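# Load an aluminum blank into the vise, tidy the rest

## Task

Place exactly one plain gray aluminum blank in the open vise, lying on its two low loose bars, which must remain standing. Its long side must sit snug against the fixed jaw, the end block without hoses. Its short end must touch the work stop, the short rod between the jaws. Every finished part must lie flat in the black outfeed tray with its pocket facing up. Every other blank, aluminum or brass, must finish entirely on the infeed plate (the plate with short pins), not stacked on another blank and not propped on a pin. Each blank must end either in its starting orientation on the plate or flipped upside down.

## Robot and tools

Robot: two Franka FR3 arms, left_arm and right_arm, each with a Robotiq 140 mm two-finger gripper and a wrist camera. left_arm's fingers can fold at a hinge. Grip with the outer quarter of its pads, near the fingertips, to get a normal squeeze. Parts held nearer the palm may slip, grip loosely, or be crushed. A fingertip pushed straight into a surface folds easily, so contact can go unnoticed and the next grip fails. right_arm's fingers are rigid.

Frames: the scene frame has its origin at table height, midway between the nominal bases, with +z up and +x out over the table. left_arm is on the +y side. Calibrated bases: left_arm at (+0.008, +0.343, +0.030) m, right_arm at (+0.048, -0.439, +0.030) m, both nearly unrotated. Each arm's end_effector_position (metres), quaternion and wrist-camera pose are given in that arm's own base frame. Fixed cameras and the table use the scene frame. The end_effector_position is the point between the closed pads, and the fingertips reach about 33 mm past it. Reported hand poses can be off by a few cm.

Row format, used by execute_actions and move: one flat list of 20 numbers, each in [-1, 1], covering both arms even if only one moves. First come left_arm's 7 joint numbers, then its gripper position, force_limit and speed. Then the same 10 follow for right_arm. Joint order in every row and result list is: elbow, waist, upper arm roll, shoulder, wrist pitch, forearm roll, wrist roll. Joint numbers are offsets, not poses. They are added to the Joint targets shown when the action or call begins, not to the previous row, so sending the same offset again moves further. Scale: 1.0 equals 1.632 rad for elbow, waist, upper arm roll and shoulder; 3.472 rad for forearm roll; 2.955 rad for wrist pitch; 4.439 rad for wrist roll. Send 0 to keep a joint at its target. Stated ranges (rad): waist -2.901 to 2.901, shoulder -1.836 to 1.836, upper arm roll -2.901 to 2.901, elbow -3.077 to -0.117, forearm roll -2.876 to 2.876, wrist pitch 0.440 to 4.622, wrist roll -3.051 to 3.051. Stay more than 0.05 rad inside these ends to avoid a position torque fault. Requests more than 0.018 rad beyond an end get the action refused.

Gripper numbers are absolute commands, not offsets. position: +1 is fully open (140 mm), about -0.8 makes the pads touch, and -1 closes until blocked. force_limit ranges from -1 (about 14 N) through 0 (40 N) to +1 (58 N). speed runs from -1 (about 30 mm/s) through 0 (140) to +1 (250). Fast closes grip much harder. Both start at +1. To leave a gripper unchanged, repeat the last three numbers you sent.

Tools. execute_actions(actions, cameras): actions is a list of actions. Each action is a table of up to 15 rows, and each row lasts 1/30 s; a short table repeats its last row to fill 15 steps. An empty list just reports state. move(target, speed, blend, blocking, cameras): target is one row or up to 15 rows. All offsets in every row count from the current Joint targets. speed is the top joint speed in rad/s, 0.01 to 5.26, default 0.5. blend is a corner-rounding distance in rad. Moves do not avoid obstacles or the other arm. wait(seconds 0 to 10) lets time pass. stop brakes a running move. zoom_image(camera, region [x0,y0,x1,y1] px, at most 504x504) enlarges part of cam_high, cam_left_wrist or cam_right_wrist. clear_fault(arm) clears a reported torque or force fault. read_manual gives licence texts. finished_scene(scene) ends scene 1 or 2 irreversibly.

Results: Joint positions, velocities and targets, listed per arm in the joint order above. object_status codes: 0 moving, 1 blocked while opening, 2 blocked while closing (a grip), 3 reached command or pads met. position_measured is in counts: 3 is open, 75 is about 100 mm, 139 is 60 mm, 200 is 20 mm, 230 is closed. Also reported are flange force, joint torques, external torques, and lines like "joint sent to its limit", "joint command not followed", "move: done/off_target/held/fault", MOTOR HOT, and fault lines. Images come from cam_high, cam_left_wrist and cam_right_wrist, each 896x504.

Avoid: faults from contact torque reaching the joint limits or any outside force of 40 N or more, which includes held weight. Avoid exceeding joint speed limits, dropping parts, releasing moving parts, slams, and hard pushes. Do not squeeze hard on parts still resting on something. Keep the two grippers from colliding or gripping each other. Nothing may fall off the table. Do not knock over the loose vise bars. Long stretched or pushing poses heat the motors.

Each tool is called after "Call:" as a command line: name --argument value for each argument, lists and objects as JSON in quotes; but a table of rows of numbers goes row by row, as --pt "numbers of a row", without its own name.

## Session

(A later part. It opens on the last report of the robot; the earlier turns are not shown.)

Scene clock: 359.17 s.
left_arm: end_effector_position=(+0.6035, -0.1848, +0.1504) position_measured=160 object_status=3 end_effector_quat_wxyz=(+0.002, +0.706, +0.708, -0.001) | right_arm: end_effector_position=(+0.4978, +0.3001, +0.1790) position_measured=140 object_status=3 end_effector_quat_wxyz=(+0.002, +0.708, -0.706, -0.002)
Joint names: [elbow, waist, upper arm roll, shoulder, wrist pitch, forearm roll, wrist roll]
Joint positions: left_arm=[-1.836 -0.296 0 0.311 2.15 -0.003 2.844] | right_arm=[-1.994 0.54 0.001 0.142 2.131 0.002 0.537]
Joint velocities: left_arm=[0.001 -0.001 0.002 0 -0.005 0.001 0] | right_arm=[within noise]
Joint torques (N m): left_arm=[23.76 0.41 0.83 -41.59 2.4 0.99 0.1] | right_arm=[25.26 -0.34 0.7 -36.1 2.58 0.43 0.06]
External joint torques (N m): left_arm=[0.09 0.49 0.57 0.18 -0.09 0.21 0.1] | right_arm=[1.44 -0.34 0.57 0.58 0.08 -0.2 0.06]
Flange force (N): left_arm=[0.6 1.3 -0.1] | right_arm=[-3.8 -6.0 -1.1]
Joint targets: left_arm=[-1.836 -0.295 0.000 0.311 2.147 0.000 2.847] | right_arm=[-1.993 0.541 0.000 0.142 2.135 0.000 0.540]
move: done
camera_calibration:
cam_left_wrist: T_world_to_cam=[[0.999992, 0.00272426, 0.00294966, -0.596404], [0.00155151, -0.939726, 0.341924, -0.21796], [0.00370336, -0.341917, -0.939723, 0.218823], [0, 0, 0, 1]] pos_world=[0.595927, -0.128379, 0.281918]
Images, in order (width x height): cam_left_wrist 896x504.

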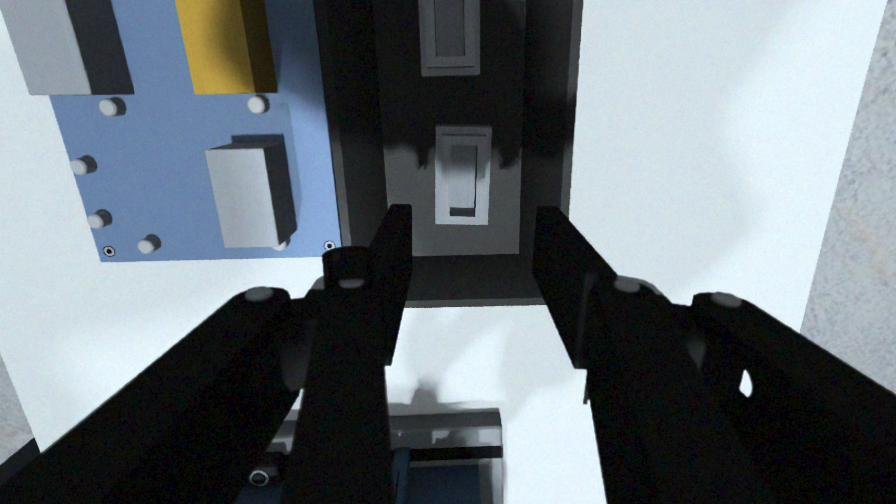

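Call:
move --pt "-0.3040 0.4259 0 -0.3851 -0.0448 0 -0.0421 -0.25 -1 0 0 0 0 0 0 0 0 -0.09 -1 0" --pt "-0.3040 0.4259 0 -0.3851 -0.0448 0 -0.0421 -0.25 -1 0 0.3709 0.2430 0 0.2890 -0.0452 0 0.0896 -0.09 -1 0" --speed '[0.8, 0.6]' --blend '[0.15, 0]' --cameras '["cam_right_wrist", "cam_high"]'

Scene clock: 376.23 s.
left_arm: end_effector_position=(+0.4156, +0.1746, +0.2498) position_measured=160 object_status=3 end_effector_quat_wxyz=(+0.001, +0.339, +0.941, -0.001) | right_arm: end_effector_position=(+0.4249, +0.5830, +0.1395) position_measured=140 object_status=3 end_effector_quat_wxyz=(-0.001, +0.709, -0.705, -0.002)
Joint names: [elbow, waist, upper arm roll, shoulder, wrist pitch, forearm roll, wrist roll]
Joint positions: left_arm=[-2.331 0.399 0.001 -0.316 2.016 -0.003 2.663] | right_arm=[-1.389 0.939 0.001 0.614 2.005 0.002 0.933]
Joint velocities: left_arm=[within noise] | right_arm=[0.001 -0.001 0 0.003 -0.001 0.001 0.004]
Joint torques (N m): left_arm=[24.15 0.92 0.17 -21.65 2.4 1.05 -0.26] | right_arm=[26.25 -0.57 1.11 -50.39 2.22 0.5 0.08]
External joint torques (N m): left_arm=[-0.09 0.89 0.48 -0.56 -0.05 0.23 -0.26] | right_arm=[1.72 -0.48 0.65 0.72 -0.27 -0.2 0.08]
Flange force (N): left_arm=[1.8 -1.3 -0.4] | right_arm=[-11.1 -8.5 -2.0]
Joint targets: left_arm=[-2.332 0.400 0.000 -0.318 2.014 0.000 2.660] | right_arm=[-1.388 0.938 0.000 0.614 2.001 0.000 0.938]
move: done
camera_calibration:
cam_right_wrist: T_world_to_cam=[[-0.999701, -0.0235718, -0.00656272, 0.448827], [-0.0243778, 0.936465, 0.349913, -0.580348], [-0.00210233, 0.349969, -0.936759, 0.0631054], [0, 0, 0, 1]] pos_world=[0.434678, 0.531971, 0.265132]
Images, in order (width x height): cam_high 896x504, cam_right_wrist 896x504.

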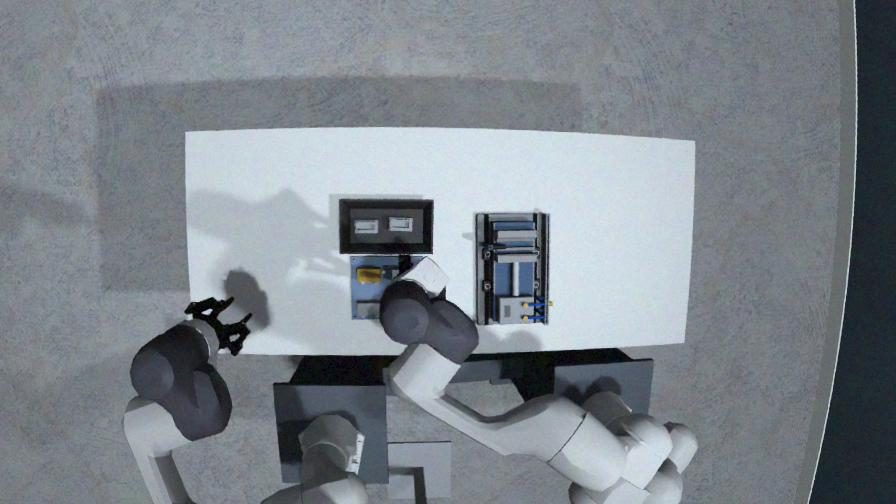

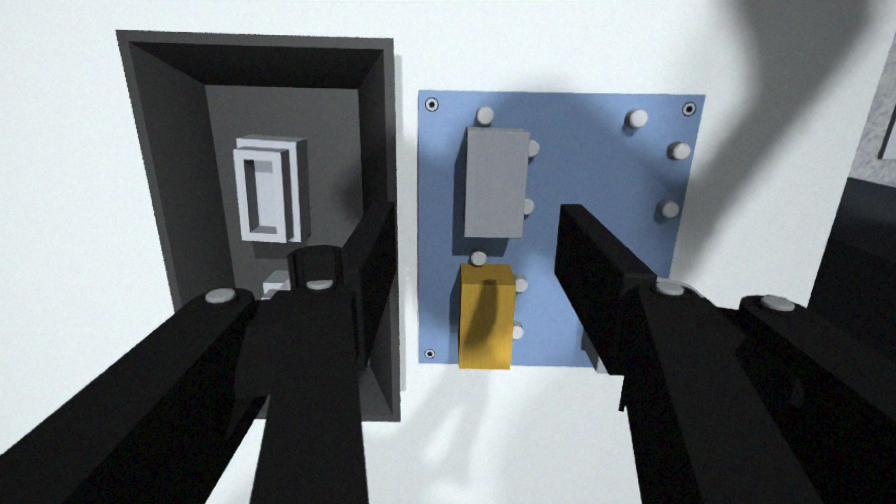

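Call:
zoom_image --camera "cam_right_wrist" --region '[410, 80, 590, 280]'

Scaled by 2.520 from the camera's 896x504 image, which has a finer 1280x720 frame.

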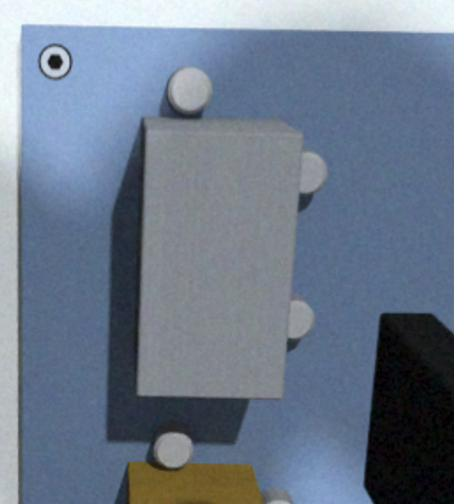

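Call:
move --pt "0 0 0 0 0 0 0 -0.25 -1 0 -0.0513 0.0172 0 0.0374 0.0490 0 0.0044 -0.09 -1 0" --pt "0 0 0 0 0 0 0 -0.25 -1 0 -0.0595 0.0172 0 0.0746 0.0741 0 0.0044 -0.09 -1 0" --speed '[0.3, 0.15]' --blend '[0.02, 0]' --cameras '["cam_right_wrist"]'

Call:
zoom_image --camera "cam_right_wrist" --region '[380, 100, 580, 300]'

Scene clock: 418.70 s.
left_arm: end_effector_position=(+0.4154, +0.1745, +0.2497) position_measured=160 object_status=3 end_effector_quat_wxyz=(+0.001, +0.339, +0.941, -0.001) | right_arm: end_effector_position=(+0.4067, +0.5880, +0.0257) position_measured=140 object_status=3 end_effector_quat_wxyz=(+0.003, +0.710, -0.704, -0.001)
Joint names: [elbow, waist, upper arm roll, shoulder, wrist pitch, forearm roll, wrist roll]
Joint positions: left_arm=[-2.331 0.399 0.001 -0.316 2.016 -0.003 2.663] | right_arm=[-1.485 0.964 0 0.737 2.215 0.002 0.954]
Joint velocities: left_arm=[within noise] | right_arm=[-0.001 0.001 0 0 0.004 0 0.002]
Joint torques (N m): left_arm=[24.23 0.89 0.26 -21.55 2.42 1.04 -0.21] | right_arm=[24.58 -0.14 1.47 -51.87 2.61 0.4 0.12]
External joint torques (N m): left_arm=[0.04 0.97 0.69 -0.5 -0.02 0.21 -0.21] | right_arm=[1.55 -0.01 0.97 0.37 0.18 -0.21 0.11]
Flange force (N): left_arm=[1.9 -0.6 -0.5] | right_arm=[-8.1 -5.3 0.6]
Joint targets: left_arm=[-2.332 0.400 0.000 -0.318 2.014 0.000 2.660] | right_arm=[-1.485 0.966 0.000 0.736 2.220 0.000 0.957]
move: done
camera_calibration:
cam_right_wrist: T_world_to_cam=[[-0.999637, -0.0268739, -0.00203149, 0.431853], [-0.0259391, 0.938926, 0.343141, -0.54627], [-0.00731413, 0.343069, -0.939282, -0.0390845], [0, 0, 0, 1]] pos_world=[0.41724, 0.537921, 0.151614]
Images, in order (width x height): cam_right_wrist 896x504.

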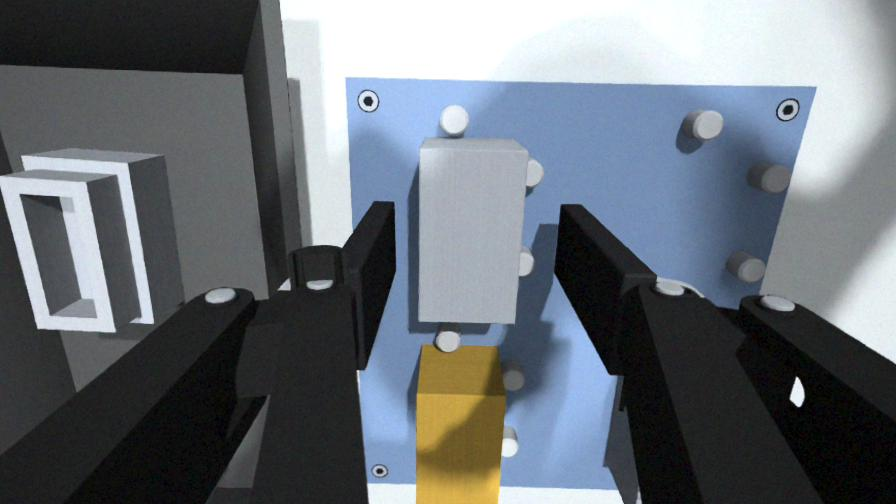

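Scaled by 2.520 from the camera's 896x504 image, which has a finer 1280x720 frame.

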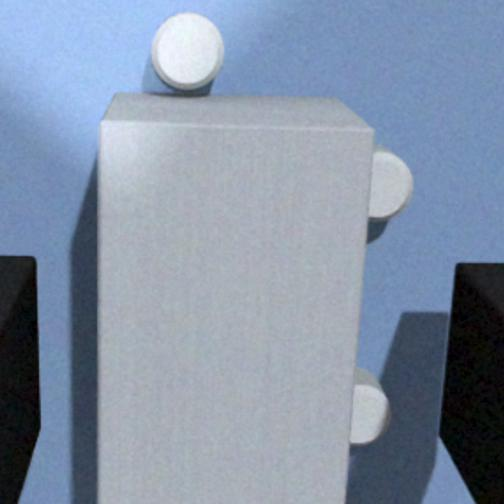

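Call:
move --pt "0 0 0 0 0 0 0 -0.25 -1 0 0.0063 -0.0021 0 -0.0019 -0.0045 0 -0.0008 -0.09 -1 0" --pt "0 0 0 0 0 0 0 -0.25 -1 0 0.0063 -0.0021 0 -0.0019 -0.0045 0 -0.0008 -1 -1 -1" --pt "0 0 0 0 0 0 0 -0.25 -1 0 0.0113 -0.0021 0 -0.0257 -0.0204 0 -0.0008 -1 -1 -1" --speed '[0.1, 0.1, 0.1]' --cameras '["cam_right_wrist"]'

Scene clock: 473.73 s.
left_arm: end_effector_position=(+0.4154, +0.1744, +0.2497) position_measured=160 object_status=3 end_effector_quat_wxyz=(+0.001, +0.339, +0.941, -0.001) | right_arm: end_effector_position=(+0.4093, +0.5900, +0.0575) position_measured=180 object_status=2 end_effector_quat_wxyz=(+0.001, +0.710, -0.704, -0.001)
Joint names: [elbow, waist, upper arm roll, shoulder, wrist pitch, forearm roll, wrist roll]
Joint positions: left_arm=[-2.331 0.399 0.001 -0.316 2.016 -0.003 2.663] | right_arm=[-1.469 0.963 0 0.696 2.164 0.002 0.954]
Joint velocities: left_arm=[within noise] | right_arm=[0.001 -0.001 -0.001 0 -0.004 -0.001 0.001]
Joint torques (N m): left_arm=[24.39 0.89 0.3 -21.53 2.46 1.03 -0.19] | right_arm=[25.93 -0.23 1.45 -52.74 2.23 0.46 -0.17]
External joint torques (N m): left_arm=[0.12 0.9 0.63 -0.37 0 0.21 -0.19] | right_arm=[2.41 -0.29 0.84 -0.88 -0.23 -0.17 -0.17]
Flange force (N): left_arm=[1.5 -0.1 -0.5] | right_arm=[-9.3 -7.0 -2.6]
Joint targets: left_arm=[-2.332 0.400 0.000 -0.318 2.014 0.000 2.660] | right_arm=[-1.467 0.962 0.000 0.694 2.160 0.000 0.954]
move: done
camera_calibration:
cam_right_wrist: T_world_to_cam=[[-0.999668, -0.025271, -0.00507686, 0.433785], [-0.025462, 0.937504, 0.347041, -0.558551], [-0.0040105, 0.347055, -0.937836, -0.0136681], [0, 0, 0, 1]] pos_world=[0.419364, 0.53935, 0.183224]
Images, in order (width x height): cam_right_wrist 896x504.

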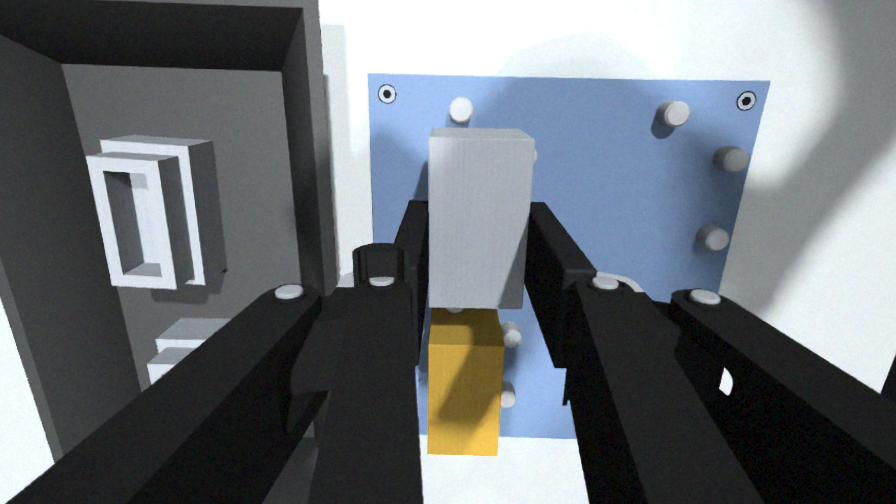

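Call:
move --pt "0 0 0 0 0 0 0 -0.25 -1 0 -0.0049 0 0 0.0234 0.0156 0 0 -1 -1 -1" --pt "0 0 0 0 0 0 0 -0.25 -1 0 -0.0049 0 0 0.0234 0.0156 0 0 -0.25 -1 -1" --pt "0 0 0 0 0 0 0 -0.25 -1 0 -0.0043 0 0 0.0188 0.0128 0 0 -0.25 -1 -1" --pt "0 0 0 0 0 0 0 -0.25 -1 0 -0.0043 0 0 0.0188 0.0128 0 0 -1 -1 -1" --pt "0 0 0 0 0 0 0 -0.25 -1 0 0.0014 0 0 -0.0042 -0.0031 0 0 -1 -1 -1" --pt "0 0 0 0 0 0 0 -0.25 -1 0 0.0326 0 0 -0.0487 -0.0449 0 0 -1 -1 -1" --pt "0 0 0 0 0 0 0 -0.25 -1 0 -0.3331 -0.2577 0 -0.3333 -0.0001 0 -0.1006 -1 -1 -1" --speed '[0.06, 0.1, 0.1, 0.1, 0.1, 0.25, 0.6]' --blend '[0, 0, 0, 0, 0, 0.05, 0]' --cameras '["cam_right_wrist", "cam_high"]'

Call:
zoom_image --camera "cam_right_wrist" --region '[350, 50, 600, 330]'

Scene clock: 501.13 s.
left_arm: end_effector_position=(+0.4153, +0.1744, +0.2497) position_measured=160 object_status=3 end_effector_quat_wxyz=(+0.001, +0.339, +0.941, -0.001) | right_arm: end_effector_position=(+0.4969, +0.2981, +0.1673) position_measured=180 object_status=2 end_effector_quat_wxyz=(+0.004, +0.716, -0.698, -0.002)
Joint names: [elbow, waist, upper arm roll, shoulder, wrist pitch, forearm roll, wrist roll]
Joint positions: left_arm=[-2.332 0.399 0.001 -0.316 2.016 -0.003 2.663] | right_arm=[-2.01 0.542 -0.002 0.153 2.154 0.002 0.512]
Joint velocities: left_arm=[within noise] | right_arm=[0 -0.001 0 -0.002 0 0 -0.005]
Joint torques (N m): left_arm=[24.41 0.86 0.3 -21.56 2.46 1.03 -0.16] | right_arm=[25.63 -0.33 1.23 -37.93 2.84 0.54 -0.31]
External joint torques (N m): left_arm=[0.22 0.99 0.76 -0.54 0.02 0.21 -0.16] | right_arm=[2.04 -0.28 1.15 -1.13 0.36 -0.07 -0.31]
Flange force (N): left_arm=[1.9 -0.2 -0.8] | right_arm=[-2.1 -3.7 -2.9]
Joint targets: left_arm=[-2.332 0.400 0.000 -0.318 2.014 0.000 2.660] | right_arm=[-2.010 0.542 0.000 0.150 2.160 0.000 0.507]
move: done
camera_calibration:
cam_right_wrist: T_world_to_cam=[[-0.999033, -0.0439565, 0.00119618, 0.518741], [-0.0408704, 0.938241, 0.343559, -0.312746], [-0.016224, 0.343178, -0.93913, 0.198469], [0, 0, 0, 1]] pos_world=[0.508677, 0.248123, 0.293214]
Images, in order (width x height): cam_high 896x504, cam_right_wrist 896x504.

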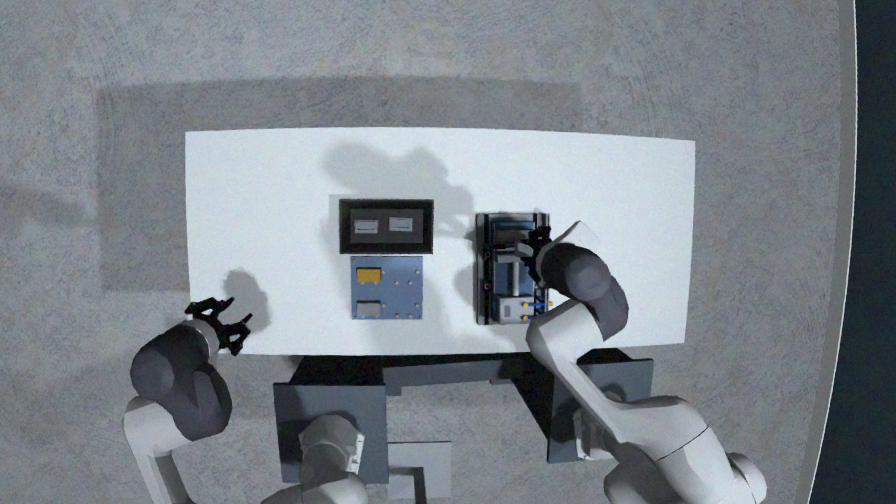

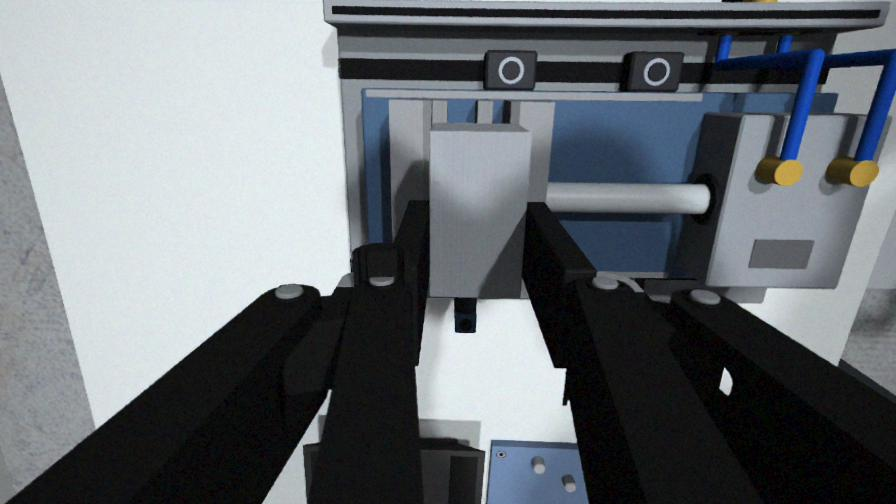

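Scaled by 1.800 from the camera's 896x504 image, which has a finer 1280x720 frame.

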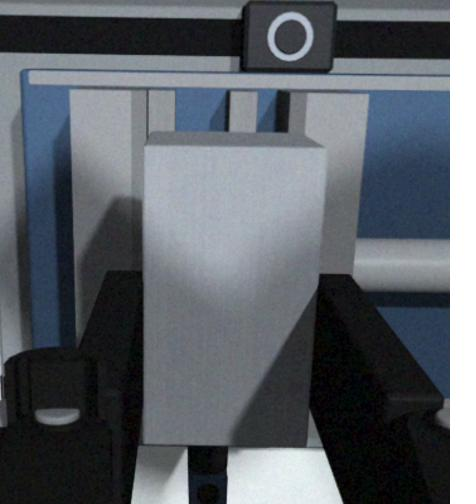

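Call:
zoom_image --camera "cam_right_wrist" --region '[380, 85, 570, 140]'

Scaled by 2.653 from the camera's 896x504 image, which has a finer 1280x720 frame.

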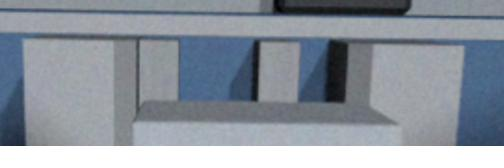

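Call:
move --target '[0, 0, 0, 0, 0, 0, 0, -0.25, -1, 0, -0.0286, 0, 0, 0.0353, 0.0353, 0, 0, -1, -1, -1]' --speed 0.12 --cameras '["cam_right_wrist"]'

Call:
zoom_image --camera "cam_right_wrist" --region '[370, 40, 590, 350]'

Scene clock: 533.70 s.
left_arm: end_effector_position=(+0.4153, +0.1744, +0.2497) position_measured=160 object_status=3 end_effector_quat_wxyz=(+0.001, +0.339, +0.941, -0.001) | right_arm: end_effector_position=(+0.4968, +0.2980, +0.1232) position_measured=180 object_status=2 end_effector_quat_wxyz=(+0.004, +0.717, -0.697, -0.002)
Joint names: [elbow, waist, upper arm roll, shoulder, wrist pitch, forearm roll, wrist roll]
Joint positions: left_arm=[-2.332 0.399 0.001 -0.316 2.016 -0.003 2.663] | right_arm=[-2.057 0.542 -0.002 0.209 2.258 0.002 0.51]
Joint velocities: left_arm=[within noise] | right_arm=[-0.001 0.001 -0.001 -0.001 0.004 0 -0.001]
Joint torques (N m): left_arm=[24.37 0.88 0.31 -21.44 2.46 1.05 -0.21] | right_arm=[24.83 -0.37 1.12 -38.39 2.94 0.49 -0.2]
External joint torques (N m): left_arm=[0.21 0.96 0.72 -0.47 0.03 0.23 -0.21] | right_arm=[1.99 -0.41 0.91 -0.44 0.44 -0.08 -0.2]
Flange force (N): left_arm=[1.7 -0.1 -0.7] | right_arm=[-2.7 -5.3 -1.4]
Joint targets: left_arm=[-2.332 0.400 0.000 -0.318 2.014 0.000 2.660] | right_arm=[-2.057 0.542 0.000 0.208 2.264 0.000 0.507]
move: done
camera_calibration:
cam_right_wrist: T_world_to_cam=[[-0.998952, -0.0457729, 0.000319819, 0.519318], [-0.0428722, 0.938049, 0.343841, -0.296478], [-0.0160386, 0.343467, -0.939028, 0.1568], [0, 0, 0, 1]] pos_world=[0.508578, 0.248026, 0.249015]
Images, in order (width x height): cam_right_wrist 896x504.

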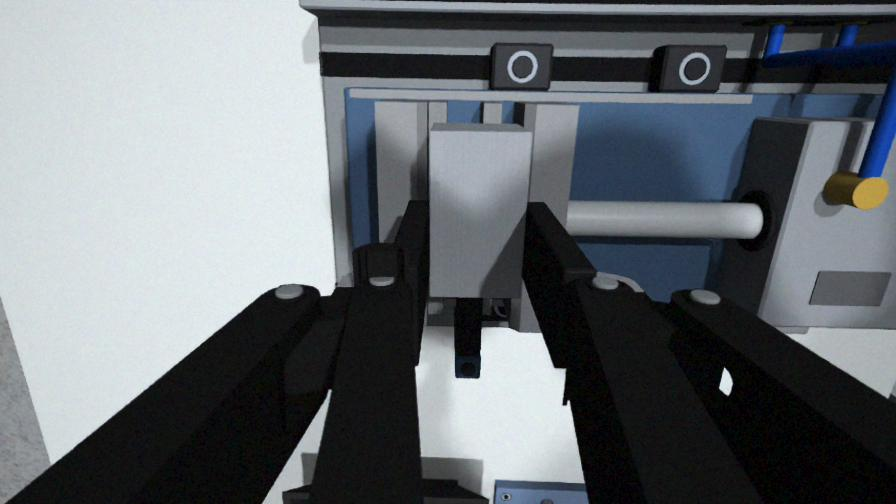

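Scaled by 1.626 from the camera's 896x504 image, which has a finer 1280x720 frame.

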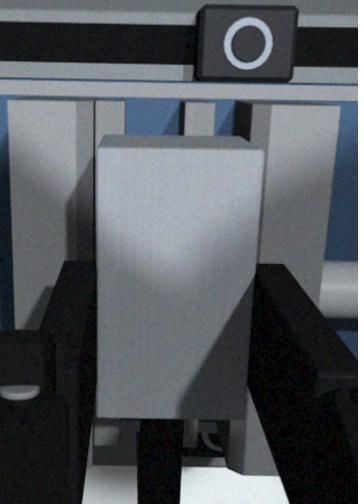

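Call:
execute_actions --actions '[[[0,0,0,0,0,0,0,-0.25,-1,0,0.0005,-0.0001,0,0.0012,0.0006,0,-0.0001,-1,-1,-1],[0,0,0,0,0,0,0,-0.25,-1,0,0,-0.00027,0,0.0024,0.0013,0,-0.0001,-1,-1,-1]],[[0,0,0,0,0,0,0,-0.25,-1,0,-0.0005,0,0,0.0009,0.0008,0,0,-1,-1,-1],[0,0,0,0,0,0,0,-0.25,-1,0,-0.001,0,0,0.0018,0.0015,0,0,-1,-1,-1]],[[0,0,0,0,0,0,0,-0.25,-1,0,-0.0005,0,0,0.0009,0.0008,0,0,-1,-1,-1],[0,0,0,0,0,0,0,-0.25,-1,0,-0.001,0,0,0.0018,0.0015,0,0,-1,-1,-1]],[[0,0,0,0,0,0,0,-0.25,-1,0,-0.0005,0,0,0.0009,0.0008,0,0,-1,-1,-1],[0,0,0,0,0,0,0,-0.25,-1,0,-0.001,0,0,0.0018,0.0015,0,0,-1,-1,-1]],[[0,0,0,0,0,0,0,-0.25,-1,0,-0.0005,0,0,0.0009,0.0008,0,0,-1,-1,-1],[0,0,0,0,0,0,0,-0.25,-1,0,-0.001,0,0,0.0018,0.0015,0,0,-1,-1,-1]]]' --cameras '["cam_right_wrist"]'

Call:
zoom_image --camera "cam_right_wrist" --region '[370, 90, 590, 340]'

Scene clock: 555.10 s.
left_arm: end_effector_position=(+0.4153, +0.1744, +0.2497) position_measured=160 object_status=3 end_effector_quat_wxyz=(+0.001, +0.339, +0.941, -0.001) | right_arm: end_effector_position=(+0.4974, +0.2984, +0.1138) position_measured=180 object_status=2 end_effector_quat_wxyz=(+0.003, +0.717, -0.697, -0.001)
Joint names: [elbow, waist, upper arm roll, shoulder, wrist pitch, forearm roll, wrist roll]
Joint positions: left_arm=[-2.332 0.399 0.001 -0.316 2.016 -0.003 2.663] | right_arm=[-2.063 0.542 -0.002 0.224 2.28 0.002 0.51]
Joint velocities: within noise
Joint torques (N m): left_arm=[24.41 0.85 0.29 -21.48 2.47 1.04 -0.17] | right_arm=[24.48 -0.33 1.15 -38.18 2.85 0.47 -0.2]
External joint torques (N m): left_arm=[0.19 0.92 0.69 -0.42 0.03 0.22 -0.17] | right_arm=[1.96 -0.28 1.02 -0.08 0.36 -0.09 -0.2]
External joint torques at the end of the 1st action: left_arm=[0.03 0.88 0.69 -0.23 0.01 0.22 -0.26] | right_arm=[2.19 -0.43 0.89 -0.13 0.42 -0.1 -0.2]
External joint torques at the end of the 2nd action: left_arm=[0.18 0.84 0.63 -0.4 0.03 0.22 -0.21] | right_arm=[1.84 -0.37 0.96 -0.01 0.36 -0.08 -0.24]
External joint torques at the end of the 3rd action: left_arm=[0.14 0.95 0.74 -0.38 0.01 0.21 -0.19] | right_arm=[1.86 -0.26 0.97 0.01 0.41 -0.1 -0.23]
External joint torques at the end of the 4th action: left_arm=[0.2 0.87 0.69 -0.32 0.03 0.22 -0.19] | right_arm=[1.76 -0.33 0.98 0.14 0.34 -0.08 -0.19]
Flange force (N): left_arm=[1.6 0.0 -0.6] | right_arm=[-3.4 -6.0 -0.9]
Flange force at the end of the 1st action (N): left_arm=[1.4 0.0 -0.2] | right_arm=[-3.5 -6.8 -1.1]
Flange force at the end of the 2nd action (N): left_arm=[1.4 -0.1 -0.6] | right_arm=[-3.1 -5.9 -0.8]
Flange force at the end of the 3rd action (N): left_arm=[1.7 0.0 -0.5] | right_arm=[-3.2 -5.9 -0.6]
Flange force at the end of the 4th action (N): left_arm=[1.4 0.3 -0.5] | right_arm=[-3.3 -5.9 -0.5]
Joint targets: left_arm=[-2.332 0.400 0.000 -0.318 2.014 0.000 2.660] | right_arm=[-2.063 0.541 0.000 0.223 2.285 0.000 0.507]
Step readings (joint positions of left_arm | right_arm; steps 1 to 15: 1st action; 16 to 30: 2nd action; 31 to 45: 3rd action; 46 to 60: 4th action; 61 to 75: 5th action):
0: [-2.332 0.399 0.001 -0.316 2.016 -0.003 2.663] | [-2.057 0.542 -0.002 0.209 2.259 0.002 0.510]
1: [-2.332 0.399 0.001 -0.316 2.016 -0.003 2.663] | [-2.057 0.542 -0.002 0.209 2.259 0.002 0.510]
2: [-2.332 0.399 0.001 -0.316 2.016 -0.003 2.663] | [-2.057 0.542 -0.002 0.209 2.259 0.002 0.510]
4: [-2.332 0.399 0.001 -0.316 2.016 -0.003 2.663] | [-2.057 0.542 -0.002 0.210 2.260 0.002 0.510]
8: [-2.332 0.399 0.001 -0.316 2.016 -0.003 2.663] | [-2.057 0.542 -0.002 0.212 2.261 0.002 0.510]
15: [-2.332 0.399 0.001 -0.316 2.016 -0.003 2.663] | [-2.057 0.542 -0.002 0.212 2.262 0.002 0.510]
16: [-2.332 0.399 0.001 -0.316 2.016 -0.003 2.663] | [-2.057 0.542 -0.002 0.212 2.262 0.002 0.510]
17: [-2.332 0.399 0.001 -0.316 2.016 -0.003 2.663] | [-2.057 0.542 -0.002 0.212 2.263 0.002 0.510]
19: [-2.332 0.399 0.001 -0.316 2.016 -0.003 2.663] | [-2.058 0.542 -0.002 0.213 2.264 0.002 0.510]
23: [-2.332 0.399 0.001 -0.316 2.016 -0.003 2.663] | [-2.058 0.542 -0.002 0.215 2.265 0.002 0.510]
30: [-2.332 0.399 0.001 -0.316 2.016 -0.003 2.663] | [-2.058 0.542 -0.002 0.215 2.266 0.002 0.510]
31: [-2.332 0.399 0.001 -0.316 2.016 -0.003 2.663] | [-2.058 0.542 -0.002 0.215 2.267 0.002 0.510]
32: [-2.332 0.399 0.001 -0.316 2.016 -0.003 2.663] | [-2.058 0.542 -0.002 0.215 2.267 0.002 0.510]
34: [-2.332 0.399 0.001 -0.316 2.016 -0.003 2.663] | [-2.059 0.542 -0.002 0.216 2.269 0.002 0.510]
38: [-2.332 0.399 0.001 -0.316 2.016 -0.003 2.663] | [-2.060 0.542 -0.002 0.218 2.270 0.002 0.510]
45: [-2.332 0.399 0.001 -0.316 2.016 -0.003 2.663] | [-2.060 0.542 -0.002 0.218 2.271 0.002 0.510]
46: [-2.332 0.399 0.001 -0.316 2.016 -0.003 2.663] | [-2.060 0.542 -0.002 0.218 2.271 0.002 0.510]
47: [-2.332 0.399 0.001 -0.316 2.016 -0.003 2.663] | [-2.060 0.542 -0.002 0.218 2.272 0.002 0.510]
49: [-2.332 0.399 0.001 -0.316 2.016 -0.003 2.663] | [-2.061 0.542 -0.002 0.219 2.273 0.002 0.510]
53: [-2.332 0.399 0.001 -0.316 2.016 -0.003 2.663] | [-2.062 0.542 -0.002 0.221 2.274 0.002 0.510]
60: [-2.332 0.399 0.001 -0.316 2.016 -0.003 2.663] | [-2.062 0.542 -0.002 0.221 2.275 0.002 0.510]
61: [-2.332 0.399 0.001 -0.316 2.016 -0.003 2.663] | [-2.062 0.542 -0.002 0.221 2.275 0.002 0.510]
62: [-2.332 0.399 0.001 -0.316 2.016 -0.003 2.663] | [-2.062 0.542 -0.002 0.221 2.276 0.002 0.510]
64: [-2.332 0.399 0.001 -0.316 2.016 -0.003 2.663] | [-2.062 0.542 -0.002 0.222 2.277 0.002 0.510]
68: [-2.332 0.399 0.001 -0.316 2.016 -0.003 2.663] | [-2.063 0.542 -0.002 0.224 2.279 0.002 0.510]
75: [-2.332 0.399 0.001 -0.316 2.016 -0.003 2.663] | [-2.063 0.542 -0.002 0.224 2.280 0.002 0.510]
camera_calibration:
cam_right_wrist: T_world_to_cam=[[-0.998928, -0.0462902, -0.000632841, 0.520289], [-0.0436774, 0.937838, 0.344314, -0.29325], [-0.0153449, 0.343973, -0.938854, 0.147325], [0, 0, 0, 1]] pos_world=[0.509183, 0.248429, 0.239616]
Images, in order (width x height): cam_right_wrist 896x504.

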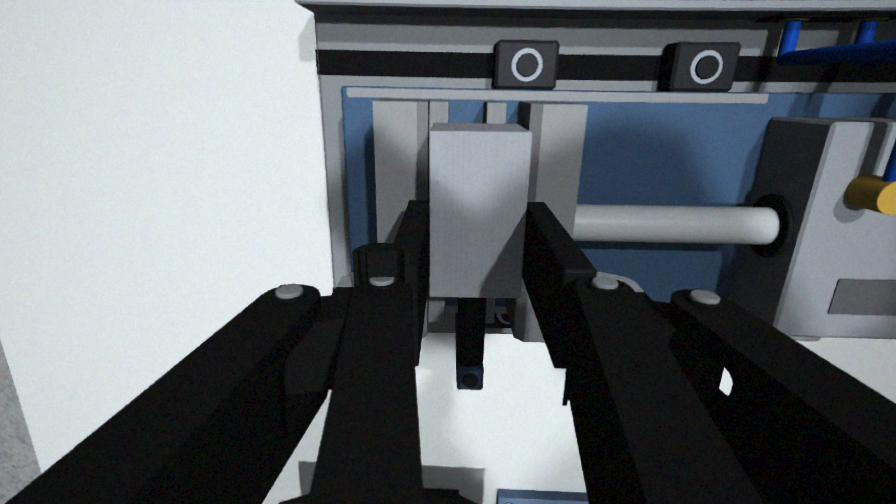

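Scaled by 2.016 from the camera's 896x504 image, which has a finer 1280x720 frame.

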